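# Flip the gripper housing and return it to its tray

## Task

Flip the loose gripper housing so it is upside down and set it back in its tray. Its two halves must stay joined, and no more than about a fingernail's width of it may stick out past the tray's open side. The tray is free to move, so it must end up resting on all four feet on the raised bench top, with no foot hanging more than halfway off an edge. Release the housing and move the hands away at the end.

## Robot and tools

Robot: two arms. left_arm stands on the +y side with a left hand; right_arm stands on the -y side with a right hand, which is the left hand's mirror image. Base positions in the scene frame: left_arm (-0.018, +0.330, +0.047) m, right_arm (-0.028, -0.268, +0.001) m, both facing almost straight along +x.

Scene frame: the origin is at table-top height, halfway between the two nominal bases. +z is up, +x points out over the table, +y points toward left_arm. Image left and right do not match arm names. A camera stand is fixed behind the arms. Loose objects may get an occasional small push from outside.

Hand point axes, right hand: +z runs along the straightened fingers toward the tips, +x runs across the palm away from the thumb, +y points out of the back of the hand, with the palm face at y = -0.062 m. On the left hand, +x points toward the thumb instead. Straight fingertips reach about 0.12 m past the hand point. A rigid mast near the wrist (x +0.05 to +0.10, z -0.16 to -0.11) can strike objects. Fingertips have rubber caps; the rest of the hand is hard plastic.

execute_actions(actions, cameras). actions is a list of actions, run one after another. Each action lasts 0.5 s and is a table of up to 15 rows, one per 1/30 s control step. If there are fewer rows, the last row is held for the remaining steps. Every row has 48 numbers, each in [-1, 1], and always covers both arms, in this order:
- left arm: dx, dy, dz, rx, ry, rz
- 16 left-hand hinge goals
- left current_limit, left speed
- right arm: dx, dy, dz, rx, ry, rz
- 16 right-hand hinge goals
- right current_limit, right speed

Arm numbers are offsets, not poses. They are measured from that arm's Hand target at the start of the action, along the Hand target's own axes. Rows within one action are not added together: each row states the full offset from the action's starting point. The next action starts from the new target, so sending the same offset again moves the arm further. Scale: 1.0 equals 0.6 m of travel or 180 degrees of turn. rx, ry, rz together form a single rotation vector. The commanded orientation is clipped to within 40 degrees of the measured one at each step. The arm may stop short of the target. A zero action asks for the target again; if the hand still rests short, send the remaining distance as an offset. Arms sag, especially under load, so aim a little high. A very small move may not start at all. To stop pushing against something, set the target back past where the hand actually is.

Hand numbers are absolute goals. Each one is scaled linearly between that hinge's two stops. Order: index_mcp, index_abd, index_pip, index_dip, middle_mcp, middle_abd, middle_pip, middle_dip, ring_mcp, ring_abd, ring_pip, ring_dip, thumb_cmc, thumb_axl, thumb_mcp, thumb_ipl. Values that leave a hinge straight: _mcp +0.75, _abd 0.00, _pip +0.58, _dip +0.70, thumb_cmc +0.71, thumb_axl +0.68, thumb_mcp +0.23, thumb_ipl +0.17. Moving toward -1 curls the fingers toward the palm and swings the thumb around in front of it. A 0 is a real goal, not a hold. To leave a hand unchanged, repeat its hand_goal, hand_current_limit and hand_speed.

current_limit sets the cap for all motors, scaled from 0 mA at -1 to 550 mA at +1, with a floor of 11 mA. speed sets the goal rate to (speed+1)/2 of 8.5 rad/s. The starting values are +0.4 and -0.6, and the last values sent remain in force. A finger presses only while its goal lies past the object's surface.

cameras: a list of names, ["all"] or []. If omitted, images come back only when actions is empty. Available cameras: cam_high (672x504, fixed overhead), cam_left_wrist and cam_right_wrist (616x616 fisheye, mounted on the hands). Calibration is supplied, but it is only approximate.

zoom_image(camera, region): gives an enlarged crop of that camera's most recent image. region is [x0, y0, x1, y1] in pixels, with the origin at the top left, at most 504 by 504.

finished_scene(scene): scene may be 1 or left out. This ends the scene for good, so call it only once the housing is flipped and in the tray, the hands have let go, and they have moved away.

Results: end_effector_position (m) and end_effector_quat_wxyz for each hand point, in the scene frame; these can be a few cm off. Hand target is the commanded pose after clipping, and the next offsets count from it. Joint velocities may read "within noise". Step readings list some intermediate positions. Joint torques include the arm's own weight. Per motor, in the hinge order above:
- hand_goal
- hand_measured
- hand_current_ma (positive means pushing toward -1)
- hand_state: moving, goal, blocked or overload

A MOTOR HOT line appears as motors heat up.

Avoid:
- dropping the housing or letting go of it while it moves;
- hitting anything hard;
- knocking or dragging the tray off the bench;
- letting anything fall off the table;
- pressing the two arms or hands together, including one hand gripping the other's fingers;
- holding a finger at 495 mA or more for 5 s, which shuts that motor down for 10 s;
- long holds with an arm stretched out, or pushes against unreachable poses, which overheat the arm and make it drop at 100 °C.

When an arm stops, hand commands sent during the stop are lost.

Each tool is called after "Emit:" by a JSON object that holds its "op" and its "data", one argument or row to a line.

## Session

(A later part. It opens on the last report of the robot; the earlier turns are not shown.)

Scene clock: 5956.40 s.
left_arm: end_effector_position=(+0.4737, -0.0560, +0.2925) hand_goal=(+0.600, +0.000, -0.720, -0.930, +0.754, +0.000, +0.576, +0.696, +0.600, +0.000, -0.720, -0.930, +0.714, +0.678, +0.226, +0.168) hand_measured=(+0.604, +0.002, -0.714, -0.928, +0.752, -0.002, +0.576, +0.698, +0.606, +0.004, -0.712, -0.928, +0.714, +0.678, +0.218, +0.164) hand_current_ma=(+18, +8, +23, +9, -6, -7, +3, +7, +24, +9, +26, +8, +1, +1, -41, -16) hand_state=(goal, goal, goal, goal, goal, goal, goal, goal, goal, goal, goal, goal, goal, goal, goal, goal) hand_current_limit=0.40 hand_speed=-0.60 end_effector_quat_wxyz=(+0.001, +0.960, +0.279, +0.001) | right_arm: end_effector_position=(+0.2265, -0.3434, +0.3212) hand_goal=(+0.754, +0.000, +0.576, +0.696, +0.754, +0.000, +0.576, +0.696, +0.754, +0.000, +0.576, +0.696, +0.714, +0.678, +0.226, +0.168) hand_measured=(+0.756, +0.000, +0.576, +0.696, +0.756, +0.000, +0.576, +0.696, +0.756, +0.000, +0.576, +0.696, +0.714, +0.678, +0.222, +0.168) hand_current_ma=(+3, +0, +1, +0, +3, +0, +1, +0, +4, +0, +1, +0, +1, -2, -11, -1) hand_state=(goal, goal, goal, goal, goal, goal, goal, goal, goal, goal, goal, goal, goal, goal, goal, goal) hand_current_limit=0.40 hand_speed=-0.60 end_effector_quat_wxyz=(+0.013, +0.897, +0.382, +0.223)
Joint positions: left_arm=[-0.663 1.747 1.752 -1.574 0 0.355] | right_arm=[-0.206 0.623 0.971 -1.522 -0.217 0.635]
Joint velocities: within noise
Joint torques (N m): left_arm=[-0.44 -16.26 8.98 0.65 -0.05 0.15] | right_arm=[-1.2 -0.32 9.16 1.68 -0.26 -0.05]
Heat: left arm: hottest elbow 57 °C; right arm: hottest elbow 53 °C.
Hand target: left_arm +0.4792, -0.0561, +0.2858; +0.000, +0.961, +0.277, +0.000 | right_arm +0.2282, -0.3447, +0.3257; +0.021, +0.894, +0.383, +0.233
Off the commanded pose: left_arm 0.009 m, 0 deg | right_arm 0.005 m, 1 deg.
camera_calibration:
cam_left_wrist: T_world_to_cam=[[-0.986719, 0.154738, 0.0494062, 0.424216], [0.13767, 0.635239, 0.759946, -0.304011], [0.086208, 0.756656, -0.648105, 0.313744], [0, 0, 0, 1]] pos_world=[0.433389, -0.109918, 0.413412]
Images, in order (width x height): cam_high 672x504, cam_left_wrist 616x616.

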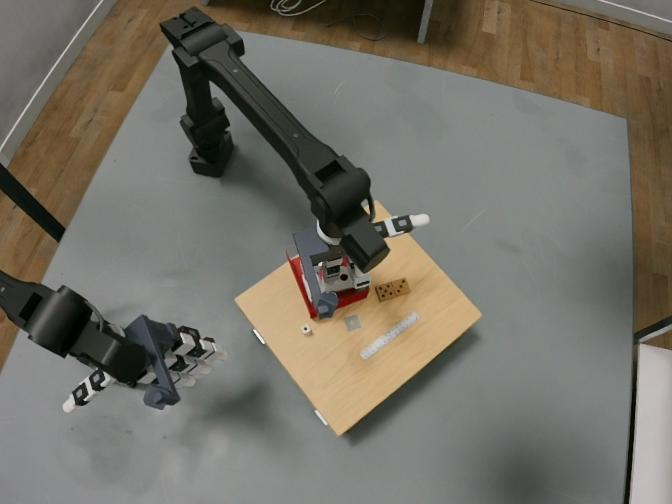

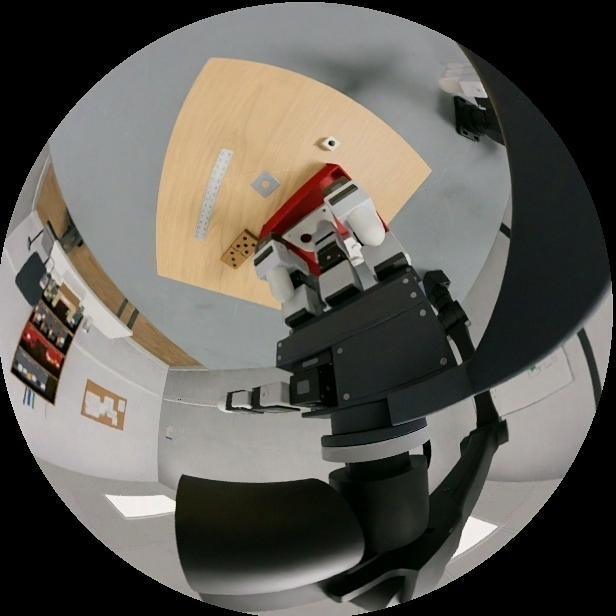

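Emit:
{"op": "execute_actions", "data": {
  "actions": [
    [[0,0.01,0.003,0,0,0,0.6,0,-0.72,-0.93,0.754,0,0.576,0.696,0.6,0,-0.72,-0.93,0.714,0.678,0.226,0.168,0.4,-0.6,0,0,0,0,0,0,0.754,0,0.576,0.696,0.754,0,0.576,0.696,0.754,0,0.576,0.696,0.714,0.678,0.226,0.168,0.4,-0.6],[0,0.02,0.003,0,0,0,0.6,0,-0.72,-0.93,0.754,0,0.576,0.696,0.6,0,-0.72,-0.93,0.714,0.678,0.226,0.168,0.4,-0.6,0,0,0,0,0,0,0.754,0,0.576,0.696,0.754,0,0.576,0.696,0.754,0,0.576,0.696,0.714,0.678,0.226,0.168,0.4,-0.6],[0,0.027,0.003,0,0,0,0.6,0,-0.72,-0.93,0.754,0,0.576,0.696,0.6,0,-0.72,-0.93,0.714,0.678,0.226,0.168,0.4,-0.6,0,0,0,0,0,0,0.754,0,0.576,0.696,0.754,0,0.576,0.696,0.754,0,0.576,0.696,0.714,0.678,0.226,0.168,0.4,-0.6]]
  ],
  "cameras": ["cam_left_wrist"]
}}

Emit:
{"op": "zoom_image", "data": {
  "camera": "cam_left_wrist",
  "region": [240, 150, 420, 330]
}}

Scene clock: 5978.57 s.
left_arm: end_effector_position=(+0.4776, -0.0590, +0.2899) hand_goal=(+0.600, +0.000, -0.720, -0.930, +0.754, +0.000, +0.576, +0.696, +0.600, +0.000, -0.720, -0.930, +0.714, +0.678, +0.226, +0.168) hand_measured=(+0.604, +0.002, -0.714, -0.928, +0.766, -0.012, +0.586, +0.700, +0.606, +0.004, -0.712, -0.928, +0.714, +0.678, +0.218, +0.164) hand_current_ma=(+18, +8, +23, +9, +52, -42, +38, +14, +22, +9, +25, +8, +1, +1, -41, -16) hand_state=(goal, goal, goal, goal, goal, goal, goal, goal, goal, goal, goal, goal, goal, goal, goal, goal) hand_current_limit=0.40 hand_speed=-0.60 end_effector_quat_wxyz=(+0.000, +0.960, +0.279, +0.000) | right_arm: end_effector_position=(+0.2265, -0.3434, +0.3212) hand_goal=(+0.754, +0.000, +0.576, +0.696, +0.754, +0.000, +0.576, +0.696, +0.754, +0.000, +0.576, +0.696, +0.714, +0.678, +0.226, +0.168) hand_measured=(+0.756, +0.000, +0.576, +0.696, +0.756, +0.000, +0.576, +0.696, +0.756, +0.000, +0.576, +0.696, +0.714, +0.678, +0.222, +0.168) hand_current_ma=(+3, +0, +1, +0, +3, +0, +1, +0, +4, +0, +1, +0, +1, -2, -11, -1) hand_state=(goal, goal, goal, goal, goal, goal, goal, goal, goal, goal, goal, goal, goal, goal, goal, goal) hand_current_limit=0.40 hand_speed=-0.60 end_effector_quat_wxyz=(+0.013, +0.897, +0.382, +0.223)
Joint positions: left_arm=[-0.663 1.762 1.765 -1.574 0 0.355] | right_arm=[-0.206 0.623 0.971 -1.522 -0.217 0.635]
Joint torques (N m): left_arm=[-1.38 -14.8 11.81 0.39 -0.11 0.04] | right_arm=[-1.38 -0.32 9.2 1.66 -0.26 -0.06]
Heat: left arm: hottest elbow 58 °C; right arm: hottest elbow 53 °C.
Hand target: left_arm +0.4878, -0.0698, +0.2840; -0.001, +0.961, +0.277, +0.000 | right_arm +0.2282, -0.3447, +0.3257; +0.021, +0.894, +0.383, +0.233
Off the commanded pose: left_arm 0.016 m, 0 deg | right_arm 0.005 m, 1 deg.
Step readings (end_effector_position of left_arm | right_arm):
0: (+0.4737, -0.0560, +0.2925) | (+0.2265, -0.3434, +0.3212)
1: (+0.4737, -0.0560, +0.2925) | (+0.2265, -0.3434, +0.3212)
2: (+0.4738, -0.0561, +0.2923) | (+0.2265, -0.3434, +0.3212)
4: (+0.4740, -0.0562, +0.2912) | (+0.2265, -0.3434, +0.3212)
8: (+0.4757, -0.0575, +0.2897) | (+0.2265, -0.3434, +0.3212)
15: (+0.4775, -0.0589, +0.2899) | (+0.2265, -0.3434, +0.3212)
camera_calibration:
cam_left_wrist: T_world_to_cam=[[-0.986666, 0.154649, 0.0507351, 0.428196], [0.138556, 0.634547, 0.760364, -0.301179], [0.0853954, 0.757255, -0.647513, 0.314174], [0, 0, 0, 1]] pos_world=[0.437387, -0.113017, 0.410713]
Images, in order (width x height): cam_left_wrist 616x616.

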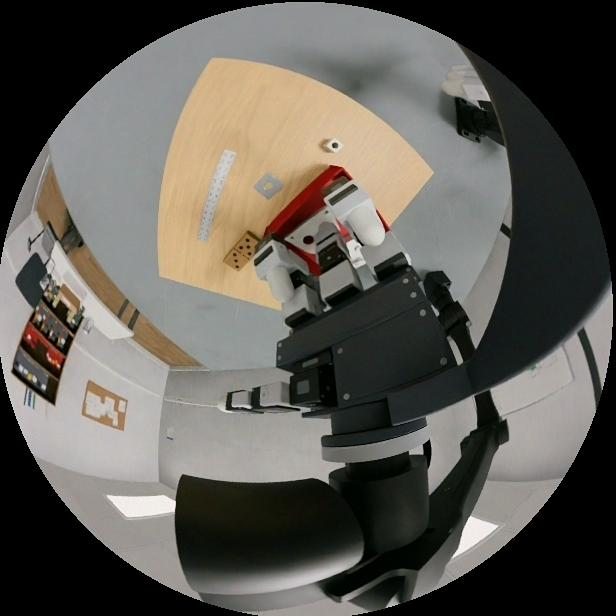

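Scaled by 2.800 from the camera's 616x616 image, which has a finer 880x880 frame.

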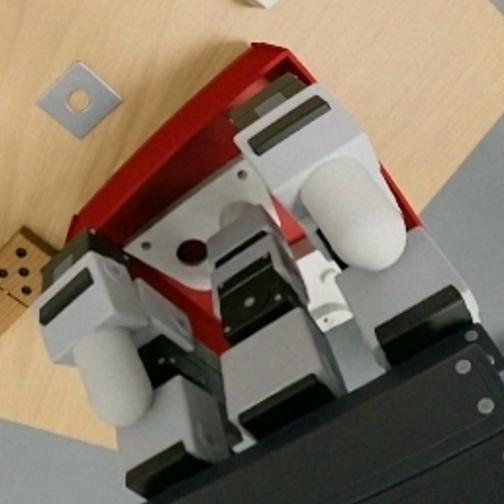

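Emit:
{"op": "execute_actions", "data": {
  "actions": [
    [[0,0.01,-0.004,0,0,0,0.6,0,-0.72,-0.93,0.754,0,0.576,0.696,0.6,0,-0.72,-0.93,0.714,0.678,0.226,0.168,0.4,-0.6,0,0,0,0,0,0,0.754,0,0.576,0.696,0.754,0,0.576,0.696,0.754,0,0.576,0.696,0.714,0.678,0.226,0.168,0.4,-0.6],[0,0.018,-0.006,0,0,0,0.6,0,-0.72,-0.93,0.754,0,0.576,0.696,0.6,0,-0.72,-0.93,0.714,0.678,0.226,0.168,0.4,-0.6,0,0,0,0,0,0,0.754,0,0.576,0.696,0.754,0,0.576,0.696,0.754,0,0.576,0.696,0.714,0.678,0.226,0.168,0.4,-0.6]]
  ],
  "cameras": ["cam_left_wrist"]
}}

Emit:
{"op": "zoom_image", "data": {
  "camera": "cam_left_wrist",
  "region": [240, 150, 420, 330]
}}

Scene clock: 5986.67 s.
left_arm: end_effector_position=(+0.4823, -0.0656, +0.2888) hand_goal=(+0.600, +0.000, -0.720, -0.930, +0.754, +0.000, +0.576, +0.696, +0.600, +0.000, -0.720, -0.930, +0.714, +0.678, +0.226, +0.168) hand_measured=(+0.604, +0.002, -0.714, -0.928, +0.788, -0.018, +0.604, +0.708, +0.606, +0.004, -0.712, -0.928, +0.714, +0.678, +0.218, +0.164) hand_current_ma=(+18, +8, +23, +9, +144, -59, +108, +47, +22, +9, +25, +8, +1, +1, -41, -16) hand_state=(goal, goal, goal, goal, blocked, goal, blocked, goal, goal, goal, goal, goal, goal, goal, goal, goal) hand_current_limit=0.40 hand_speed=-0.60 end_effector_quat_wxyz=(-0.005, +0.961, +0.277, -0.004) | right_arm: end_effector_position=(+0.2265, -0.3434, +0.3212) hand_goal=(+0.754, +0.000, +0.576, +0.696, +0.754, +0.000, +0.576, +0.696, +0.754, +0.000, +0.576, +0.696, +0.714, +0.678, +0.226, +0.168) hand_measured=(+0.756, +0.000, +0.576, +0.696, +0.756, +0.000, +0.576, +0.696, +0.756, +0.000, +0.576, +0.696, +0.714, +0.678, +0.222, +0.168) hand_current_ma=(+3, +0, +1, +0, +3, +0, +1, +0, +4, +0, +1, +0, +1, -2, -11, -1) hand_state=(goal, goal, goal, goal, goal, goal, goal, goal, goal, goal, goal, goal, goal, goal, goal, goal) hand_current_limit=0.40 hand_speed=-0.60 end_effector_quat_wxyz=(+0.013, +0.897, +0.382, +0.223)
Joint positions: left_arm=[-0.666 1.793 1.809 -1.6 0 0.355] | right_arm=[-0.206 0.623 0.971 -1.522 -0.217 0.635]
Joint torques (N m): left_arm=[-0.73 -14.56 12.18 0.58 -0.04 -0.03] | right_arm=[-1.14 -0.5 9.26 1.59 -0.28 -0.08]
Heat: left arm: hottest elbow 59 °C; right arm: hottest elbow 53 °C.
Hand target: left_arm +0.4935, -0.0789, +0.2875; -0.001, +0.961, +0.277, +0.000 | right_arm +0.2282, -0.3447, +0.3257; +0.021, +0.894, +0.383, +0.233
Off the commanded pose: left_arm 0.018 m, 1 deg | right_arm 0.005 m, 1 deg.
Step readings (end_effector_position of left_arm | right_arm):
0: (+0.4776, -0.0590, +0.2899) | (+0.2265, -0.3434, +0.3212)
1: (+0.4777, -0.0590, +0.2900) | (+0.2265, -0.3434, +0.3212)
2: (+0.4778, -0.0592, +0.2902) | (+0.2265, -0.3434, +0.3212)
4: (+0.4789, -0.0603, +0.2896) | (+0.2265, -0.3434, +0.3212)
8: (+0.4818, -0.0646, +0.2890) | (+0.2265, -0.3434, +0.3212)
15: (+0.4823, -0.0656, +0.2887) | (+0.2265, -0.3434, +0.3212)
camera_calibration:
cam_left_wrist: T_world_to_cam=[[-0.985451, 0.157931, 0.0628027, 0.43013], [0.149279, 0.627627, 0.764068, -0.303515], [0.0812534, 0.762327, -0.642071, 0.31885], [0, 0, 0, 1]] pos_world=[0.443273, -0.120505, 0.409617]
Images, in order (width x height): cam_left_wrist 616x616.

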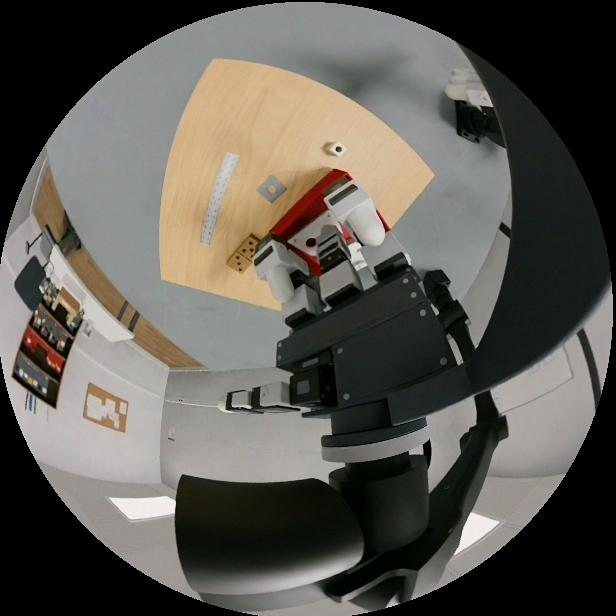

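Scaled by 2.800 from the camera's 616x616 image, which has a finer 880x880 frame.

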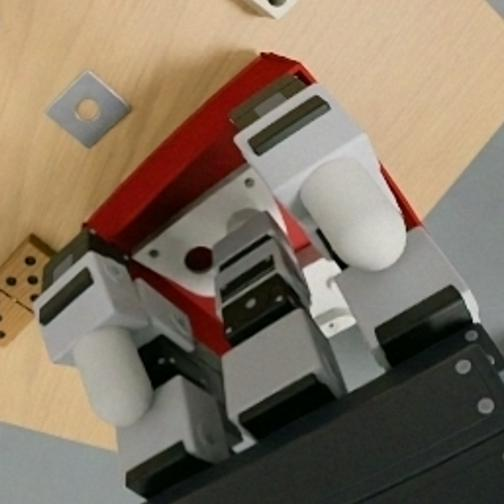

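Emit:
{"op": "execute_actions", "data": {
  "actions": [
    [[0,0.005,-0.02,0,0,0,0.6,0,-0.72,-0.93,0.754,0,0.576,0.696,0.6,0,-0.72,-0.93,0.714,0.678,0.226,0.168,0.4,-0.6,0,0,0,0,0,0,0.754,0,0.576,0.696,0.754,0,0.576,0.696,0.754,0,0.576,0.696,0.714,0.678,0.226,0.168,0.4,-0.6]]
  ],
  "cameras": ["cam_left_wrist"]
}}

Emit:
{"op": "zoom_image", "data": {
  "camera": "cam_left_wrist",
  "region": [240, 150, 420, 330]
}}

Scene clock: 6001.20 s.
left_arm: end_effector_position=(+0.4867, -0.0693, +0.2895) hand_goal=(+0.600, +0.000, -0.720, -0.930, +0.754, +0.000, +0.576, +0.696, +0.600, +0.000, -0.720, -0.930, +0.714, +0.678, +0.226, +0.168) hand_measured=(+0.604, +0.002, -0.714, -0.928, +0.766, -0.006, +0.588, +0.704, +0.606, +0.004, -0.712, -0.928, +0.714, +0.678, +0.218, +0.164) hand_current_ma=(+18, +8, +23, +9, +43, -16, +45, +30, +22, +9, +25, +8, +1, +1, -41, -16) hand_state=(goal, goal, goal, goal, goal, goal, goal, goal, goal, goal, goal, goal, goal, goal, goal, goal) hand_current_limit=0.40 hand_speed=-0.60 end_effector_quat_wxyz=(-0.010, +0.961, +0.277, -0.007) | right_arm: end_effector_position=(+0.2265, -0.3434, +0.3212) hand_goal=(+0.754, +0.000, +0.576, +0.696, +0.754, +0.000, +0.576, +0.696, +0.754, +0.000, +0.576, +0.696, +0.714, +0.678, +0.226, +0.168) hand_measured=(+0.756, +0.000, +0.576, +0.696, +0.756, +0.000, +0.576, +0.696, +0.756, +0.000, +0.576, +0.696, +0.714, +0.678, +0.222, +0.168) hand_current_ma=(+3, +0, +1, +0, +3, +0, +1, +0, +4, +0, +1, +0, +1, -2, -11, -1) hand_state=(goal, goal, goal, goal, goal, goal, goal, goal, goal, goal, goal, goal, goal, goal, goal, goal) hand_current_limit=0.40 hand_speed=-0.60 end_effector_quat_wxyz=(+0.013, +0.897, +0.382, +0.223)
Joint positions: left_arm=[-0.667 1.818 1.847 -1.625 0 0.355] | right_arm=[-0.206 0.623 0.971 -1.522 -0.217 0.635]
Joint torques (N m): left_arm=[-2.02 -16.15 12.63 0.13 -0.06 -0.09] | right_arm=[-1.61 -0.15 9.17 1.59 -0.27 -0.05]
Heat: left arm: hottest elbow 63 °C; right arm: hottest elbow 53 °C.
Hand target: left_arm +0.4951, -0.0815, +0.2996; -0.001, +0.961, +0.277, +0.000 | right_arm +0.2282, -0.3447, +0.3257; +0.021, +0.894, +0.383, +0.233
Off the commanded pose: left_arm 0.018 m, 1 deg | right_arm 0.005 m, 1 deg.
Step readings (end_effector_position of left_arm | right_arm):
0: (+0.4823, -0.0656, +0.2888) | (+0.2265, -0.3434, +0.3212)
1: (+0.4824, -0.0657, +0.2889) | (+0.2265, -0.3434, +0.3212)
2: (+0.4824, -0.0657, +0.2893) | (+0.2265, -0.3434, +0.3212)
4: (+0.4839, -0.0668, +0.2895) | (+0.2265, -0.3434, +0.3212)
8: (+0.4857, -0.0685, +0.2890) | (+0.2265, -0.3434, +0.3212)
15: (+0.4865, -0.0692, +0.2892) | (+0.2265, -0.3434, +0.3212)
camera_calibration:
cam_left_wrist: T_world_to_cam=[[-0.9848, 0.157846, 0.0724791, 0.431833], [0.156201, 0.622358, 0.766989, -0.307001], [0.0759578, 0.766652, -0.637554, 0.323351], [0, 0, 0, 1]] pos_world=[0.448662, -0.124996, 0.410321]
Images, in order (width x height): cam_left_wrist 616x616.

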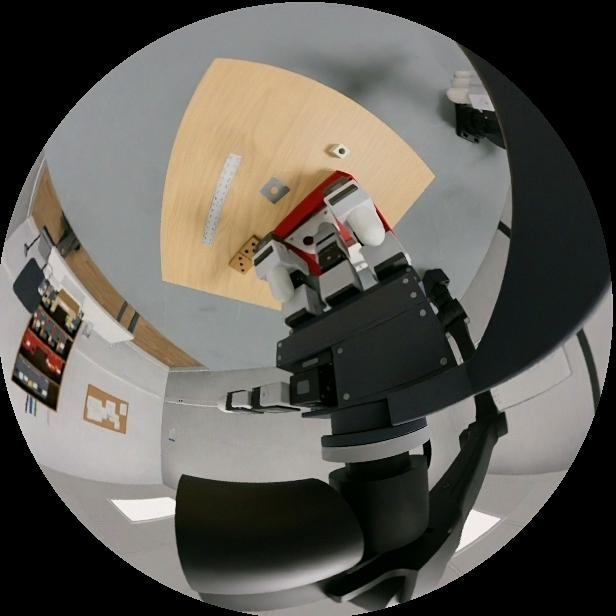

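Scaled by 2.800 from the camera's 616x616 image, which has a finer 880x880 frame.

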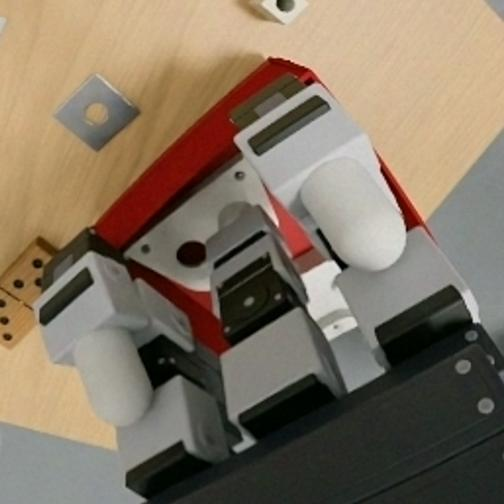

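Emit:
{"op": "execute_actions", "data": {
  "actions": [
    [[0,0.008,-0.03,0,0,0,0.6,0,-0.72,-0.93,0.754,0,0.576,0.696,0.6,0,-0.72,-0.93,0.714,0.678,0.226,0.168,0.4,-0.6,0,0,0,0,0,0,0.754,0,0.576,0.696,0.754,0,0.576,0.696,0.754,0,0.576,0.696,0.714,0.678,0.226,0.168,0.4,-0.6],[0,0.012,-0.06,0,0,0,0.6,0,-0.72,-0.93,0.754,0,0.576,0.696,0.6,0,-0.72,-0.93,0.714,0.678,0.226,0.168,0.4,-0.6,0,0,0,0,0,0,0.754,0,0.576,0.696,0.754,0,0.576,0.696,0.754,0,0.576,0.696,0.714,0.678,0.226,0.168,0.4,-0.6]],
    [[0,0,-0.1,0,0,0,0.6,0,-0.72,-0.93,0.754,0,0.576,0.696,0.6,0,-0.72,-0.93,0.714,0.678,0.226,0.168,0.4,-0.6,0,0,0,0,0,0,0.754,0,0.576,0.696,0.754,0,0.576,0.696,0.754,0,0.576,0.696,0.714,0.678,0.226,0.168,0.4,-0.6]]
  ],
  "cameras": ["cam_left_wrist", "cam_high"]
}}

Emit:
{"op": "zoom_image", "data": {
  "camera": "cam_left_wrist",
  "region": [240, 150, 420, 330]
}}

Emit:
{"op": "zoom_image", "data": {
  "camera": "cam_high",
  "region": [270, 210, 400, 330]
}}

Scene clock: 6012.43 s.
left_arm: end_effector_position=(+0.4970, -0.0807, +0.3692) hand_goal=(+0.600, +0.000, -0.720, -0.930, +0.754, +0.000, +0.576, +0.696, +0.600, +0.000, -0.720, -0.930, +0.714, +0.678, +0.226, +0.168) hand_measured=(+0.604, +0.002, -0.714, -0.928, +0.754, -0.004, +0.578, +0.700, +0.606, +0.004, -0.712, -0.928, +0.714, +0.678, +0.218, +0.164) hand_current_ma=(+18, +8, +23, +9, +2, -9, +9, +10, +22, +9, +25, +8, +1, +1, -41, -16) hand_state=(goal, goal, goal, goal, goal, goal, goal, goal, goal, goal, goal, goal, goal, goal, goal, goal) hand_current_limit=0.40 hand_speed=-0.60 end_effector_quat_wxyz=(+0.040, +0.960, +0.274, +0.029) | right_arm: end_effector_position=(+0.2265, -0.3434, +0.3212) hand_goal=(+0.754, +0.000, +0.576, +0.696, +0.754, +0.000, +0.576, +0.696, +0.754, +0.000, +0.576, +0.696, +0.714, +0.678, +0.226, +0.168) hand_measured=(+0.756, +0.000, +0.576, +0.696, +0.756, +0.000, +0.576, +0.696, +0.756, +0.000, +0.576, +0.696, +0.714, +0.678, +0.222, +0.168) hand_current_ma=(+3, +0, +1, +0, +3, +0, +1, +0, +4, +0, +1, +0, +1, -2, -11, -1) hand_state=(goal, goal, goal, goal, goal, goal, goal, goal, goal, goal, goal, goal, goal, goal, goal, goal) hand_current_limit=0.40 hand_speed=-0.60 end_effector_quat_wxyz=(+0.013, +0.897, +0.382, +0.223)
Joint positions: left_arm=[-0.671 1.796 1.996 -1.672 0 0.355] | right_arm=[-0.206 0.623 0.971 -1.522 -0.217 0.635]
Joint torques (N m): left_arm=[-2.14 -18.96 12.4 0.31 0.03 -0.13] | right_arm=[-1.2 0.03 9.2 1.61 -0.24 -0.05]
Heat: left arm: hottest elbow 66 °C; right arm: hottest elbow 53 °C.
Hand target: left_arm +0.4990, -0.0878, +0.3956; +0.000, +0.961, +0.277, +0.000 | right_arm +0.2282, -0.3447, +0.3257; +0.021, +0.894, +0.383, +0.233
Off the commanded pose: left_arm 0.027 m, 6 deg | right_arm 0.005 m, 1 deg.
joint sent to its limit (left arm) — joint 4 (wrist pitch), lower limit. The joint targets are off in orientation, not in position.
Step readings (end_effector_position of left_arm | right_arm):
0: (+0.4867, -0.0693, +0.2895) | (+0.2265, -0.3434, +0.3212)
1: (+0.4868, -0.0694, +0.2897) | (+0.2265, -0.3434, +0.3212)
2: (+0.4866, -0.0695, +0.2904) | (+0.2265, -0.3434, +0.3212)
4: (+0.4874, -0.0711, +0.2946) | (+0.2265, -0.3434, +0.3212)
8: (+0.4910, -0.0757, +0.3100) | (+0.2265, -0.3434, +0.3212)
15: (+0.4938, -0.0782, +0.3211) | (+0.2265, -0.3434, +0.3212)
16: (+0.4936, -0.0781, +0.3210) | (+0.2265, -0.3434, +0.3212)
17: (+0.4937, -0.0781, +0.3217) | (+0.2265, -0.3434, +0.3212)
19: (+0.4947, -0.0789, +0.3250) | (+0.2265, -0.3434, +0.3212)
23: (+0.4967, -0.0804, +0.3397) | (+0.2265, -0.3434, +0.3212)
30: (+0.4967, -0.0804, +0.3661) | (+0.2265, -0.3434, +0.3212)
camera_calibration:
cam_left_wrist: T_world_to_cam=[[-0.985913, 0.163372, -0.0358537, 0.478992], [0.0858603, 0.6783, 0.729751, -0.309381], [0.14354, 0.716393, -0.682772, 0.361091], [0, 0, 0, 1]] pos_world=[0.446977, -0.127084, 0.489488]
Images, in order (width x height): cam_high 672x504, cam_left_wrist 616x616.

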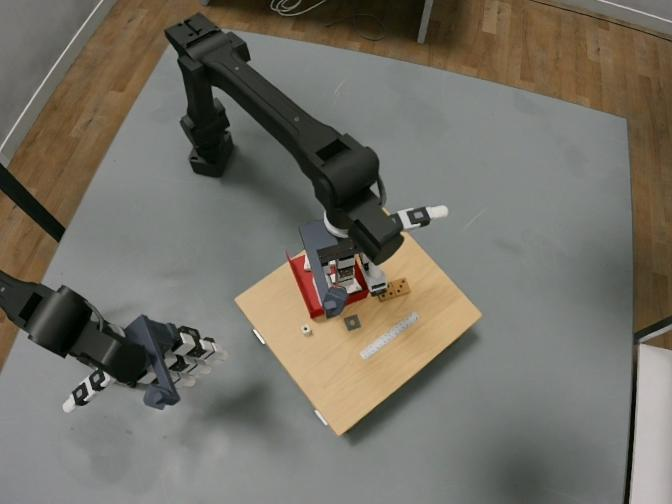

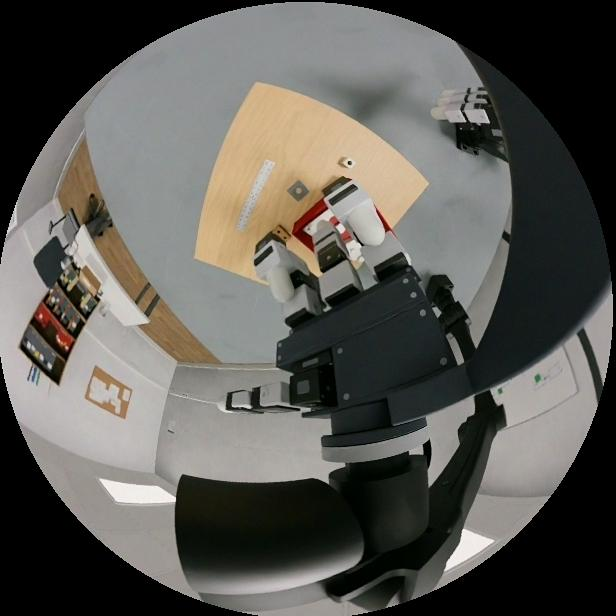

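Scaled by 2.800 from the camera's 616x616 image, which has a finer 880x880 frame.

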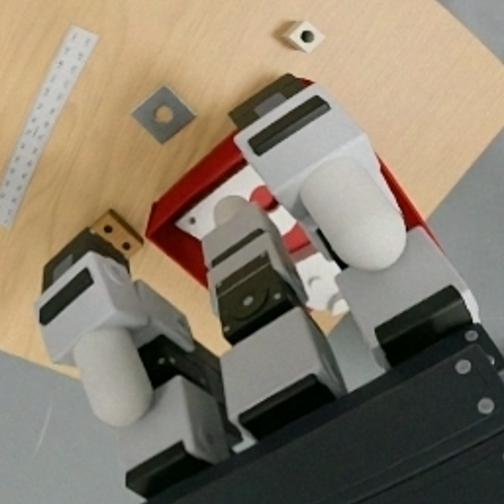

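Scaled by 3.877 from the camera's 672x504 image, which has a finer 960x720 frame.

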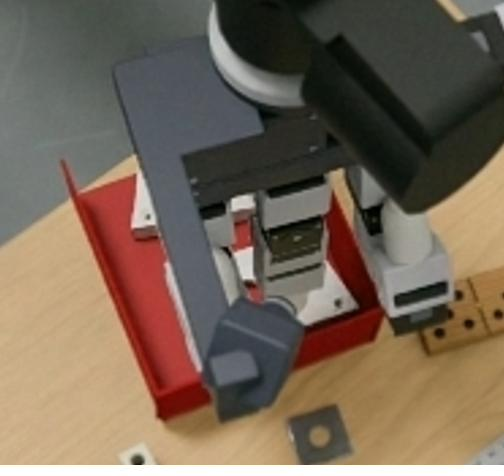

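Emit:
{"op": "execute_actions", "data": {
  "actions": [
    [[0.0063,-0.0146,0,0,0,-0.028,0.6,0,-0.72,-0.93,0.754,0,0.576,0.696,0.6,0,-0.72,-0.93,0.714,0.678,0.226,0.168,0.4,-0.6,0,0,0,0,0,0,0.754,0,0.576,0.696,0.754,0,0.576,0.696,0.754,0,0.576,0.696,0.714,0.678,0.226,0.168,0.4,-0.6],[0.0126,-0.0292,0,0,0,-0.056,0.6,0,-0.72,-0.93,0.754,0,0.576,0.696,0.6,0,-0.72,-0.93,0.714,0.678,0.226,0.168,0.4,-0.6,0,0,0,0,0,0,0.754,0,0.576,0.696,0.754,0,0.576,0.696,0.754,0,0.576,0.696,0.714,0.678,0.226,0.168,0.4,-0.6],[0.0188,-0.0438,0,0,0,-0.0844,0.6,0,-0.72,-0.93,0.754,0,0.576,0.696,0.6,0,-0.72,-0.93,0.714,0.678,0.226,0.168,0.4,-0.6,0,0,0,0,0,0,0.754,0,0.576,0.696,0.754,0,0.576,0.696,0.754,0,0.576,0.696,0.714,0.678,0.226,0.168,0.4,-0.6]],
    [[0.0148,-0.0188,0,0,0,-0.042,0.754,0,-0.72,-0.93,0.754,0,0.576,0.0,0.754,0,-0.72,-0.93,0.714,0.678,0.226,0.168,0.4,-0.6,0,0,0,0,0,0,0.754,0,0.576,0.696,0.754,0,0.576,0.696,0.754,0,0.576,0.696,0.714,0.678,0.226,0.168,0.4,-0.6],[0.0297,-0.0375,0,0,0,-0.0844,0.754,0,-0.72,-0.93,0.754,0,0.576,-0.5,0.754,0,-0.72,-0.93,0.714,0.678,0.226,0.168,0.4,-0.6,0,0,0,0,0,0,0.754,0,0.576,0.696,0.754,0,0.576,0.696,0.754,0,0.576,0.696,0.714,0.678,0.226,0.168,0.4,-0.6]],
    [[0.0192,-0.0142,0,0,0,-0.042,0.754,0,0.576,-0.93,0.754,0,-0.72,-0.93,0.754,0,0.576,-0.93,0.714,0.678,0.226,0.168,0.4,-0.6,0,0,0,0,0,0,0.754,0,0.576,0.696,0.754,0,0.576,0.696,0.754,0,0.576,0.696,0.714,0.678,0.226,0.168,0.4,-0.6],[0.0383,-0.0283,0,0,0,-0.0844,0.754,0,0.576,-0.93,0.754,0,-0.72,-0.93,0.754,0,0.576,-0.93,0.714,0.678,0.226,0.168,0.4,-0.6,0,0,0,0,0,0,0.754,0,0.576,0.696,0.754,0,0.576,0.696,0.754,0,0.576,0.696,0.714,0.678,0.226,0.168,0.4,-0.6]]
  ],
  "cameras": ["cam_left_wrist", "cam_high"]
}}

Emit:
{"op": "zoom_image", "data": {
  "camera": "cam_high",
  "region": [270, 210, 400, 330]
}}

Scene clock: 6040.17 s.
left_arm: end_effector_position=(+0.4914, -0.0032, +0.3854) hand_goal=(+0.754, +0.000, +0.576, -0.930, +0.754, +0.000, -0.720, -0.930, +0.754, +0.000, +0.576, -0.930, +0.714, +0.678, +0.226, +0.168) hand_measured=(+0.754, +0.002, +0.574, -0.928, +0.754, -0.004, -0.712, -0.928, +0.754, +0.004, +0.574, -0.928, +0.714, +0.678, +0.218, +0.164) hand_current_ma=(-2, +8, -9, +9, +2, -9, +30, +9, -2, +9, -9, +8, +1, +1, -41, -16) hand_state=(goal, goal, goal, goal, goal, goal, goal, goal, goal, goal, goal, goal, goal, goal, goal, goal) hand_current_limit=0.40 hand_speed=-0.60 end_effector_quat_wxyz=(+0.051, +0.783, +0.620, +0.019) | right_arm: end_effector_position=(+0.2265, -0.3434, +0.3212) hand_goal=(+0.754, +0.000, +0.576, +0.696, +0.754, +0.000, +0.576, +0.696, +0.754, +0.000, +0.576, +0.696, +0.714, +0.678, +0.226, +0.168) hand_measured=(+0.756, +0.000, +0.576, +0.696, +0.756, +0.000, +0.576, +0.696, +0.756, +0.000, +0.576, +0.696, +0.714, +0.678, +0.222, +0.168) hand_current_ma=(+3, +0, +1, +0, +3, +0, +1, +0, +4, +0, +1, +0, +1, -2, -11, -1) hand_state=(goal, goal, goal, goal, goal, goal, goal, goal, goal, goal, goal, goal, goal, goal, goal, goal) hand_current_limit=0.40 hand_speed=-0.60 end_effector_quat_wxyz=(+0.013, +0.897, +0.382, +0.223)
Joint positions: left_arm=[-0.687 1.703 1.914 -1.674 -0.013 -0.443] | right_arm=[-0.206 0.623 0.971 -1.522 -0.217 0.635]
Joint torques (N m): left_arm=[-1.61 -18.08 8.84 0.21 -0.24 -0.21] | right_arm=[-1.26 -0.38 9.21 1.65 -0.26 -0.08]
Heat: left arm: hottest elbow 62 °C; right arm: hottest elbow 53 °C.
Hand target: left_arm +0.4856, -0.0029, +0.3957; +0.000, +0.779, +0.628, +0.000 | right_arm +0.2282, -0.3447, +0.3257; +0.021, +0.894, +0.383, +0.233
Off the commanded pose: left_arm 0.012 m, 6 deg | right_arm 0.005 m, 1 deg.
joint sent to its limit (left arm) — joint 4 (wrist pitch), lower limit. The joint targets are off in orientation, not in position.
Step readings (end_effector_position of left_arm | right_arm):
0: (+0.4970, -0.0807, +0.3692) | (+0.2265, -0.3434, +0.3212)
1: (+0.4970, -0.0806, +0.3692) | (+0.2265, -0.3434, +0.3212)
2: (+0.4975, -0.0802, +0.3692) | (+0.2265, -0.3434, +0.3212)
4: (+0.4989, -0.0783, +0.3699) | (+0.2265, -0.3434, +0.3212)
8: (+0.5002, -0.0700, +0.3744) | (+0.2265, -0.3434, +0.3212)
15: (+0.4987, -0.0615, +0.3883) | (+0.2265, -0.3434, +0.3212)
16: (+0.4987, -0.0610, +0.3890) | (+0.2265, -0.3434, +0.3212)
17: (+0.4988, -0.0594, +0.3893) | (+0.2265, -0.3434, +0.3212)
19: (+0.4981, -0.0535, +0.3872) | (+0.2265, -0.3434, +0.3212)
23: (+0.4948, -0.0416, +0.3824) | (+0.2265, -0.3434, +0.3212)
30: (+0.4955, -0.0343, +0.3838) | (+0.2265, -0.3434, +0.3212)
31: (+0.4956, -0.0336, +0.3840) | (+0.2265, -0.3434, +0.3212)
32: (+0.4957, -0.0319, +0.3837) | (+0.2265, -0.3434, +0.3212)
34: (+0.4947, -0.0267, +0.3827) | (+0.2265, -0.3434, +0.3212)
38: (+0.4922, -0.0147, +0.3818) | (+0.2265, -0.3434, +0.3212)
45: (+0.4914, -0.0060, +0.3855) | (+0.2265, -0.3434, +0.3212)
camera_calibration:
cam_left_wrist: T_world_to_cam=[[-0.81581, -0.578253, 0.00877532, 0.358176], [-0.412166, 0.592001, 0.692571, -0.114579], [-0.405677, 0.56139, -0.721296, 0.601742], [0, 0, 0, 1]] pos_world=[0.489091, -0.0628642, 0.510246]
Images, in order (width x height): cam_high 672x504, cam_left_wrist 616x616.

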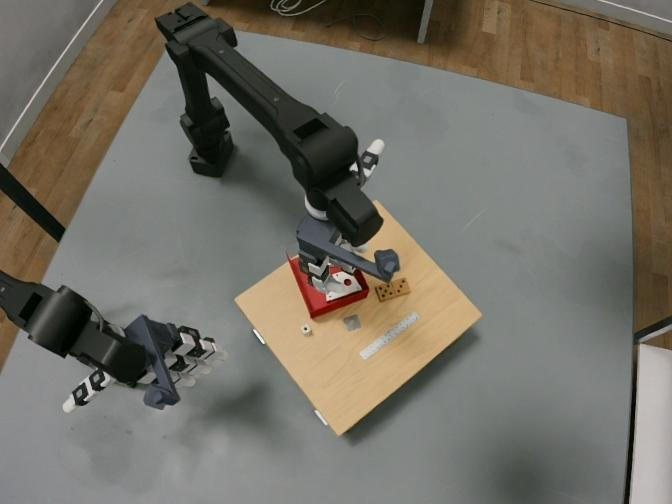

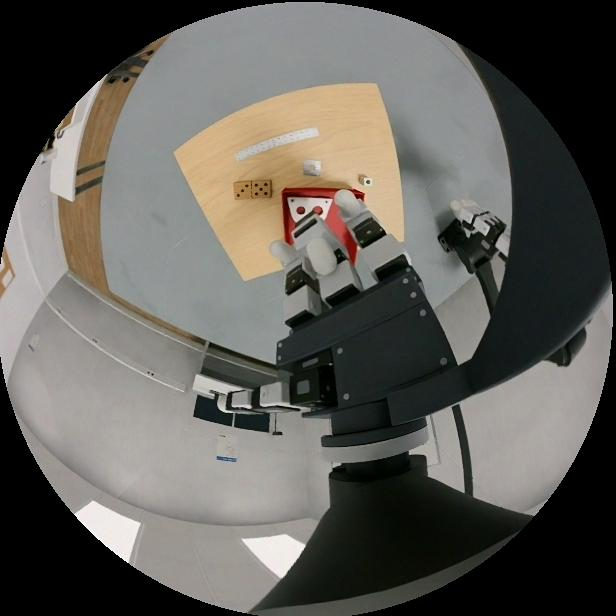

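Scaled by 3.877 from the camera's 672x504 image, which has a finer 960x720 frame.

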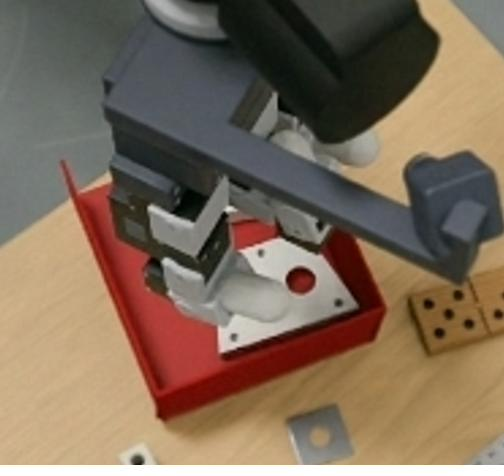

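Emit:
{"op": "zoom_image", "data": {
  "camera": "cam_left_wrist",
  "region": [260, 160, 380, 280]
}}

Scaled by 4.200 from the camera's 616x616 image, which has a finer 880x880 frame.

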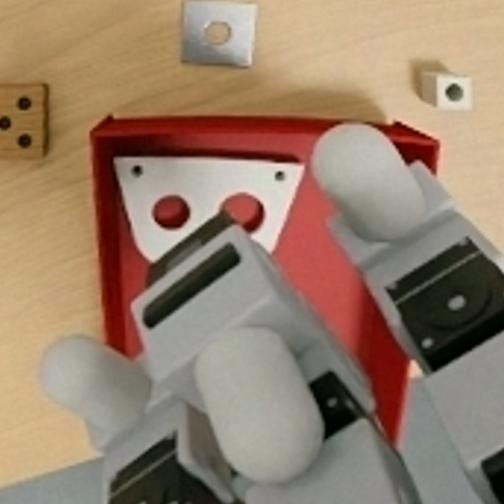

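Emit:
{"op": "execute_actions", "data": {
  "actions": [
    [[0.0084,-0.0045,0,0,0,-0.041,0.754,0,0.576,-0.3,0.754,0,-0.72,-0.93,0.754,0,-0.1,-0.93,0.714,0.678,0.226,0.168,0.4,-0.6,0,0,0,0,0,0,0.754,0,0.576,0.696,0.754,0,0.576,0.696,0.754,0,0.576,0.696,0.714,0.678,0.226,0.168,0.4,-0.6],[0.0168,-0.009,0,0,0,-0.0817,0.754,0,0.576,0.2,0.754,0,-0.72,-0.93,0.754,0,-0.72,-0.93,0.714,0.678,0.226,0.168,0.4,-0.6,0,0,0,0,0,0,0.754,0,0.576,0.696,0.754,0,0.576,0.696,0.754,0,0.576,0.696,0.714,0.678,0.226,0.168,0.4,-0.6]],
    [[0.0093,-0.0023,0,0,0,-0.041,0.754,0,0.576,0.696,0.6,0,-0.72,-0.93,0.754,0,-0.72,-0.93,0.714,0.678,0.226,0.168,0.4,-0.6,0,0,0,0,0,0,0.754,0,0.576,0.696,0.754,0,0.576,0.696,0.754,0,0.576,0.696,0.714,0.678,0.226,0.168,0.4,-0.6],[0.0185,-0.0045,0,0,0,-0.0817,0.754,0,0.576,0.696,0.6,0,-0.72,-0.93,0.6,0,-0.72,-0.93,0.714,0.678,0.226,0.168,0.4,-0.6,0,0,0,0,0,0,0.754,0,0.576,0.696,0.754,0,0.576,0.696,0.754,0,0.576,0.696,0.714,0.678,0.226,0.168,0.4,-0.6]],
    [[0.0095,0,0,0,0,-0.041,0.754,0,0.576,0.696,0.6,0,-0.72,-0.93,0.6,0,-0.72,-0.93,0.714,0.678,0.226,0.168,0.4,-0.6,0,0,0,0,0,0,0.754,0,0.576,0.696,0.754,0,0.576,0.696,0.754,0,0.576,0.696,0.714,0.678,0.226,0.168,0.4,-0.6],[0.019,0.0003,0,0,0,-0.0817,0.754,0,0.576,0.696,0.6,0,-0.72,-0.93,0.6,0,-0.72,-0.93,0.714,0.678,0.226,0.168,0.4,-0.6,0,0,0,0,0,0,0.754,0,0.576,0.696,0.754,0,0.576,0.696,0.754,0,0.576,0.696,0.714,0.678,0.226,0.168,0.4,-0.6]]
  ],
  "cameras": ["cam_left_wrist", "cam_high"]
}}

Emit:
{"op": "zoom_image", "data": {
  "camera": "cam_high",
  "region": [270, 210, 400, 330]
}}

Emit:
{"op": "zoom_image", "data": {
  "camera": "cam_left_wrist",
  "region": [240, 160, 400, 320]
}}

Scene clock: 6112.47 s.
left_arm: end_effector_position=(+0.4699, +0.0380, +0.3833) hand_goal=(+0.754, +0.000, +0.576, +0.696, +0.600, +0.000, -0.720, -0.930, +0.600, +0.000, -0.720, -0.930, +0.714, +0.678, +0.226, +0.168) hand_measured=(+0.754, +0.002, +0.574, +0.694, +0.608, -0.004, -0.712, -0.928, +0.608, +0.004, -0.712, -0.928, +0.714, +0.678, +0.218, +0.164) hand_current_ma=(-2, +8, -9, -10, +28, -9, +28, +9, +29, +9, +25, +8, +0, +1, -41, -16) hand_state=(goal, goal, goal, goal, goal, goal, goal, goal, goal, goal, goal, goal, goal, goal, goal, goal) hand_current_limit=0.40 hand_speed=-0.60 end_effector_quat_wxyz=(+0.064, +0.499, +0.864, +0.004) | right_arm: end_effector_position=(+0.2265, -0.3434, +0.3212) hand_goal=(+0.754, +0.000, +0.576, +0.696, +0.754, +0.000, +0.576, +0.696, +0.754, +0.000, +0.576, +0.696, +0.714, +0.678, +0.226, +0.168) hand_measured=(+0.756, +0.000, +0.576, +0.696, +0.756, +0.000, +0.576, +0.696, +0.756, +0.000, +0.576, +0.696, +0.714, +0.678, +0.222, +0.168) hand_current_ma=(+3, +0, +1, +0, +3, +0, +1, +0, +4, +0, +1, +0, +1, -2, -11, -1) hand_state=(goal, goal, goal, goal, goal, goal, goal, goal, goal, goal, goal, goal, goal, goal, goal, goal) hand_current_limit=0.40 hand_speed=-0.60 end_effector_quat_wxyz=(+0.013, +0.897, +0.382, +0.223)
Joint positions: left_arm=[-0.714 1.736 1.963 -1.674 -0.031 -1.224] | right_arm=[-0.206 0.623 0.971 -1.522 -0.217 0.635]
Joint torques (N m): left_arm=[-1.2 -15.68 12.63 0.28 -0.21 -0.11] | right_arm=[-1.55 -0.26 9.25 1.57 -0.26 -0.07]
Heat: left arm: hottest elbow 59 °C; right arm: hottest elbow 53 °C.
Hand target: left_arm +0.4761, +0.0300, +0.3956; +0.000, +0.486, +0.874, +0.001 | right_arm +0.2282, -0.3447, +0.3257; +0.021, +0.894, +0.383, +0.233
Off the commanded pose: left_arm 0.016 m, 8 deg | right_arm 0.005 m, 1 deg.
joint sent to its limit (left arm) — joint 4 (wrist pitch), lower limit. The joint targets are off in orientation, not in position.
Step readings (end_effector_position of left_arm | right_arm):
0: (+0.4914, -0.0032, +0.3854) | (+0.2265, -0.3434, +0.3212)
1: (+0.4914, -0.0030, +0.3854) | (+0.2265, -0.3434, +0.3212)
2: (+0.4910, -0.0025, +0.3854) | (+0.2265, -0.3434, +0.3212)
4: (+0.4892, -0.0007, +0.3852) | (+0.2265, -0.3434, +0.3212)
8: (+0.4865, +0.0049, +0.3849) | (+0.2265, -0.3434, +0.3212)
15: (+0.4826, +0.0085, +0.3844) | (+0.2265, -0.3434, +0.3212)
16: (+0.4822, +0.0088, +0.3843) | (+0.2265, -0.3434, +0.3212)
17: (+0.4819, +0.0101, +0.3842) | (+0.2265, -0.3434, +0.3212)
19: (+0.4802, +0.0139, +0.3840) | (+0.2265, -0.3434, +0.3212)
23: (+0.4763, +0.0207, +0.3835) | (+0.2265, -0.3434, +0.3212)
30: (+0.4738, +0.0263, +0.3834) | (+0.2265, -0.3434, +0.3212)
31: (+0.4737, +0.0268, +0.3836) | (+0.2265, -0.3434, +0.3212)
32: (+0.4735, +0.0276, +0.3837) | (+0.2265, -0.3434, +0.3212)
34: (+0.4735, +0.0300, +0.3848) | (+0.2265, -0.3434, +0.3212)
38: (+0.4734, +0.0331, +0.3857) | (+0.2265, -0.3434, +0.3212)
45: (+0.4712, +0.0366, +0.3828) | (+0.2265, -0.3434, +0.3212)
camera_calibration:
cam_left_wrist: T_world_to_cam=[[-0.202353, -0.975774, 0.0831774, 0.0628656], [-0.710683, 0.204752, 0.673057, 0.0160737], [-0.673782, 0.0770823, -0.734898, 0.717998], [0, 0, 0, 1]] pos_world=[0.507919, 0.00270648, 0.511608]
Images, in order (width x height): cam_high 672x504, cam_left_wrist 616x616.

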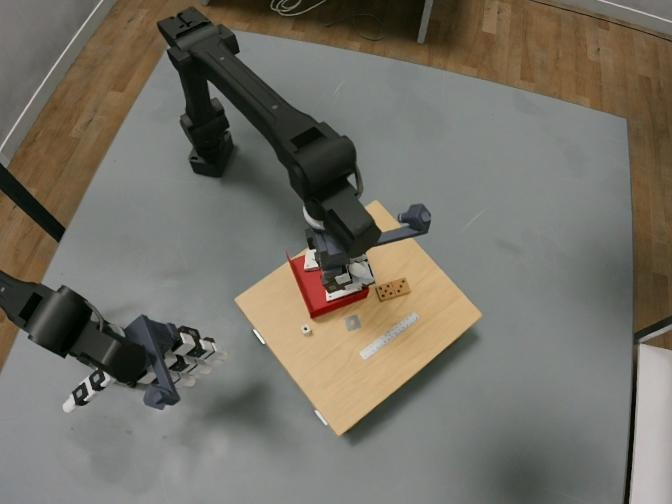

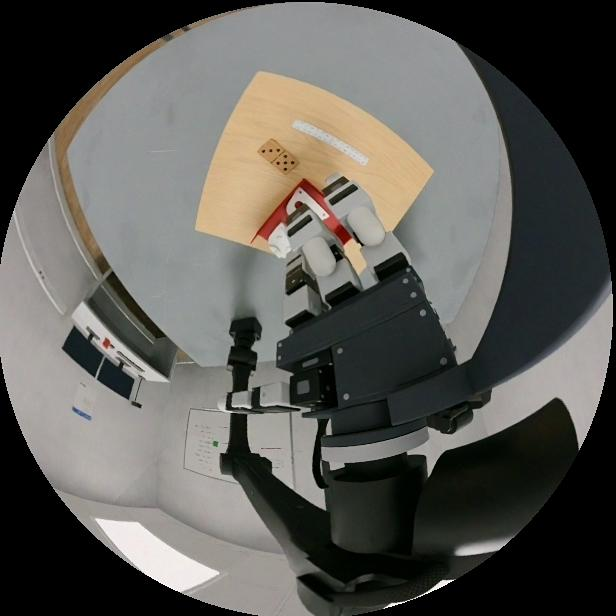

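Scaled by 3.877 from the camera's 672x504 image, which has a finer 960x720 frame.

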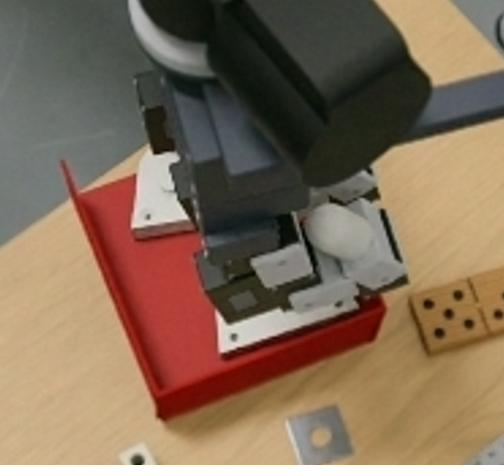

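Scaled by 3.150 from the camera's 616x616 image, which has a finer 880x880 frame.

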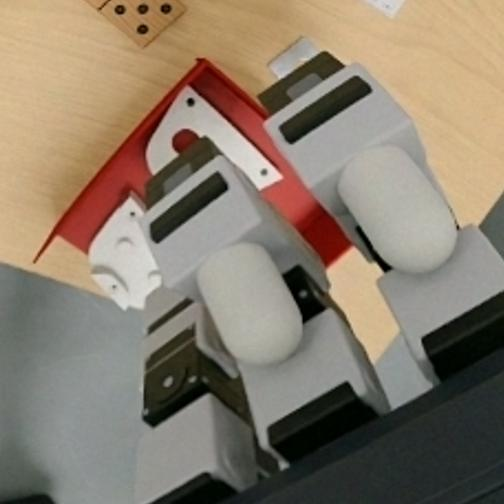

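Emit:
{"op": "execute_actions", "data": {
  "actions": [
    [[-0.004,0.0054,0.035,0,0,0,0.754,0,0.576,0.696,0.6,0,-0.72,-0.93,0.6,0,-0.72,-0.93,0.714,0.678,0.226,0.168,0.4,-0.6,0,0,0,0,0,0,0.754,0,0.576,0.696,0.754,0,0.576,0.696,0.754,0,0.576,0.696,0.714,0.678,0.226,0.168,0.4,-0.6],[-0.008,0.011,0.07,0,0,0,0.754,0,0.576,0.696,0.6,0,-0.72,-0.93,0.6,0,-0.72,-0.93,0.714,0.678,0.226,0.168,0.4,-0.6,0,0,0,0,0,0,0.754,0,0.576,0.696,0.754,0,0.576,0.696,0.754,0,0.576,0.696,0.714,0.678,0.226,0.168,0.4,-0.6],[-0.0122,0.0163,0.106,0,0,0,0.754,0,0.576,0.696,0.6,0,-0.72,-0.93,0.6,0,-0.72,-0.93,0.714,0.678,0.226,0.168,0.4,-0.6,0,0,0,0,0,0,0.754,0,0.576,0.696,0.754,0,0.576,0.696,0.754,0,0.576,0.696,0.714,0.678,0.226,0.168,0.4,-0.6]]
  ],
  "cameras": ["cam_left_wrist", "cam_high"]
}}

Emit:
{"op": "zoom_image", "data": {
  "camera": "cam_left_wrist",
  "region": [240, 160, 400, 320]
}}

Emit:
{"op": "zoom_image", "data": {
  "camera": "cam_high",
  "region": [270, 210, 400, 330]
}}

Scene clock: 6131.37 s.
left_arm: end_effector_position=(+0.4848, +0.0265, +0.3204) hand_goal=(+0.754, +0.000, +0.576, +0.696, +0.600, +0.000, -0.720, -0.930, +0.600, +0.000, -0.720, -0.930, +0.714, +0.678, +0.226, +0.168) hand_measured=(+0.754, +0.002, +0.574, +0.694, +0.606, -0.004, -0.712, -0.928, +0.608, +0.004, -0.714, -0.928, +0.714, +0.678, +0.218, +0.164) hand_current_ma=(-2, +8, -9, -10, +25, -9, +27, +9, +27, +9, +24, +8, +0, +1, -41, -16) hand_state=(goal, goal, goal, goal, goal, goal, goal, goal, goal, goal, goal, goal, goal, goal, goal, goal) hand_current_limit=0.40 hand_speed=-0.60 end_effector_quat_wxyz=(+0.007, +0.497, +0.868, +0.004) | right_arm: end_effector_position=(+0.2265, -0.3434, +0.3212) hand_goal=(+0.754, +0.000, +0.576, +0.696, +0.754, +0.000, +0.576, +0.696, +0.754, +0.000, +0.576, +0.696, +0.714, +0.678, +0.226, +0.168) hand_measured=(+0.756, +0.000, +0.576, +0.696, +0.756, +0.000, +0.576, +0.696, +0.756, +0.000, +0.576, +0.696, +0.714, +0.678, +0.222, +0.168) hand_current_ma=(+3, +0, +1, +0, +3, +0, +1, +0, +4, +0, +1, +0, +1, -2, -11, -1) hand_state=(goal, goal, goal, goal, goal, goal, goal, goal, goal, goal, goal, goal, goal, goal, goal, goal) hand_current_limit=0.40 hand_speed=-0.60 end_effector_quat_wxyz=(+0.013, +0.897, +0.382, +0.223)
Joint positions: left_arm=[-0.706 1.847 1.963 -1.674 -0.01 -1.224] | right_arm=[-0.206 0.623 0.971 -1.522 -0.217 0.635]
Joint torques (N m): left_arm=[-0.5 -20.01 10.24 0.12 -0.05 -0.12] | right_arm=[-1.26 -0.15 9.18 1.55 -0.27 -0.04]
Heat: left arm: hottest elbow 59 °C; right arm: hottest elbow 53 °C.
Hand target: left_arm +0.4882, +0.0290, +0.3321; +0.000, +0.486, +0.874, +0.001 | right_arm +0.2282, -0.3447, +0.3257; +0.021, +0.894, +0.383, +0.233
Off the commanded pose: left_arm 0.012 m, 2 deg | right_arm 0.005 m, 1 deg.
joint sent to its limit (left arm) — joint 4 (wrist pitch), lower limit. The joint targets still meet the commanded pose.
Step readings (end_effector_position of left_arm | right_arm):
0: (+0.4699, +0.0380, +0.3833) | (+0.2265, -0.3434, +0.3212)
1: (+0.4699, +0.0380, +0.3833) | (+0.2265, -0.3434, +0.3212)
2: (+0.4700, +0.0378, +0.3826) | (+0.2265, -0.3434, +0.3212)
4: (+0.4703, +0.0361, +0.3788) | (+0.2265, -0.3434, +0.3212)
8: (+0.4754, +0.0323, +0.3588) | (+0.2265, -0.3434, +0.3212)
15: (+0.4843, +0.0263, +0.3219) | (+0.2265, -0.3434, +0.3212)
camera_calibration:
cam_left_wrist: T_world_to_cam=[[-0.189423, -0.980707, 0.0482936, 0.0649378], [-0.641647, 0.160863, 0.749942, 0.0144628], [-0.743242, 0.111069, -0.659739, 0.691338], [0, 0, 0, 1]] pos_world=[0.535412, -0.0154275, 0.44212]
Images, in order (width x height): cam_high 672x504, cam_left_wrist 616x616.

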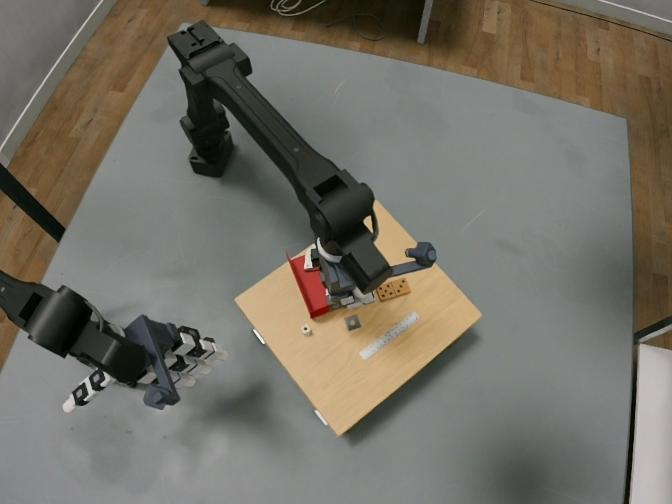

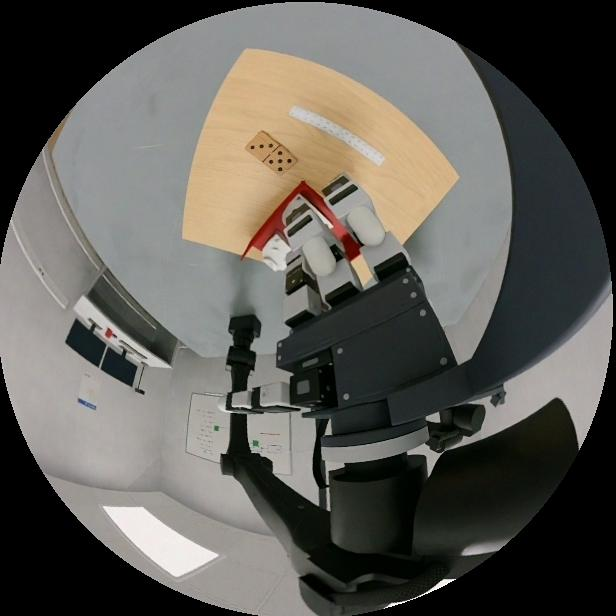

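Scaled by 3.150 from the camera's 616x616 image, which has a finer 880x880 frame.

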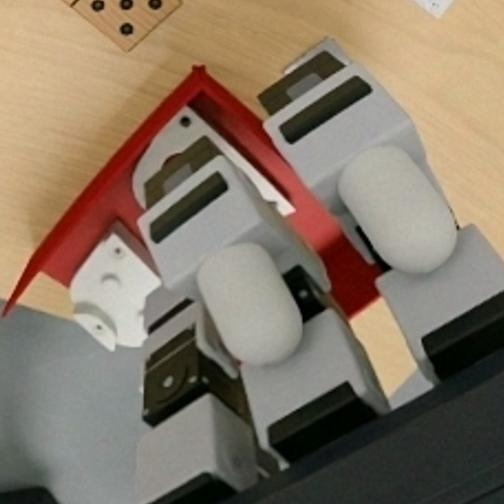

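Scaled by 3.877 from the camera's 672x504 image, which has a finer 960x720 frame.

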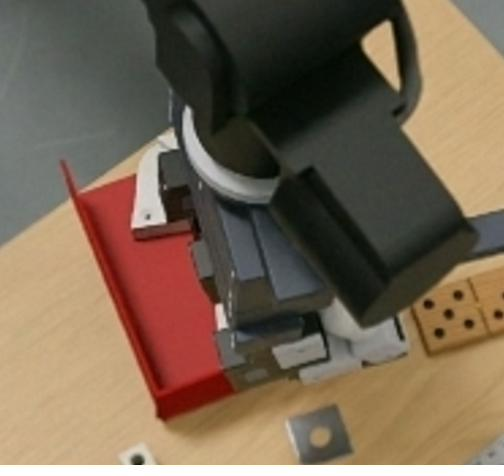

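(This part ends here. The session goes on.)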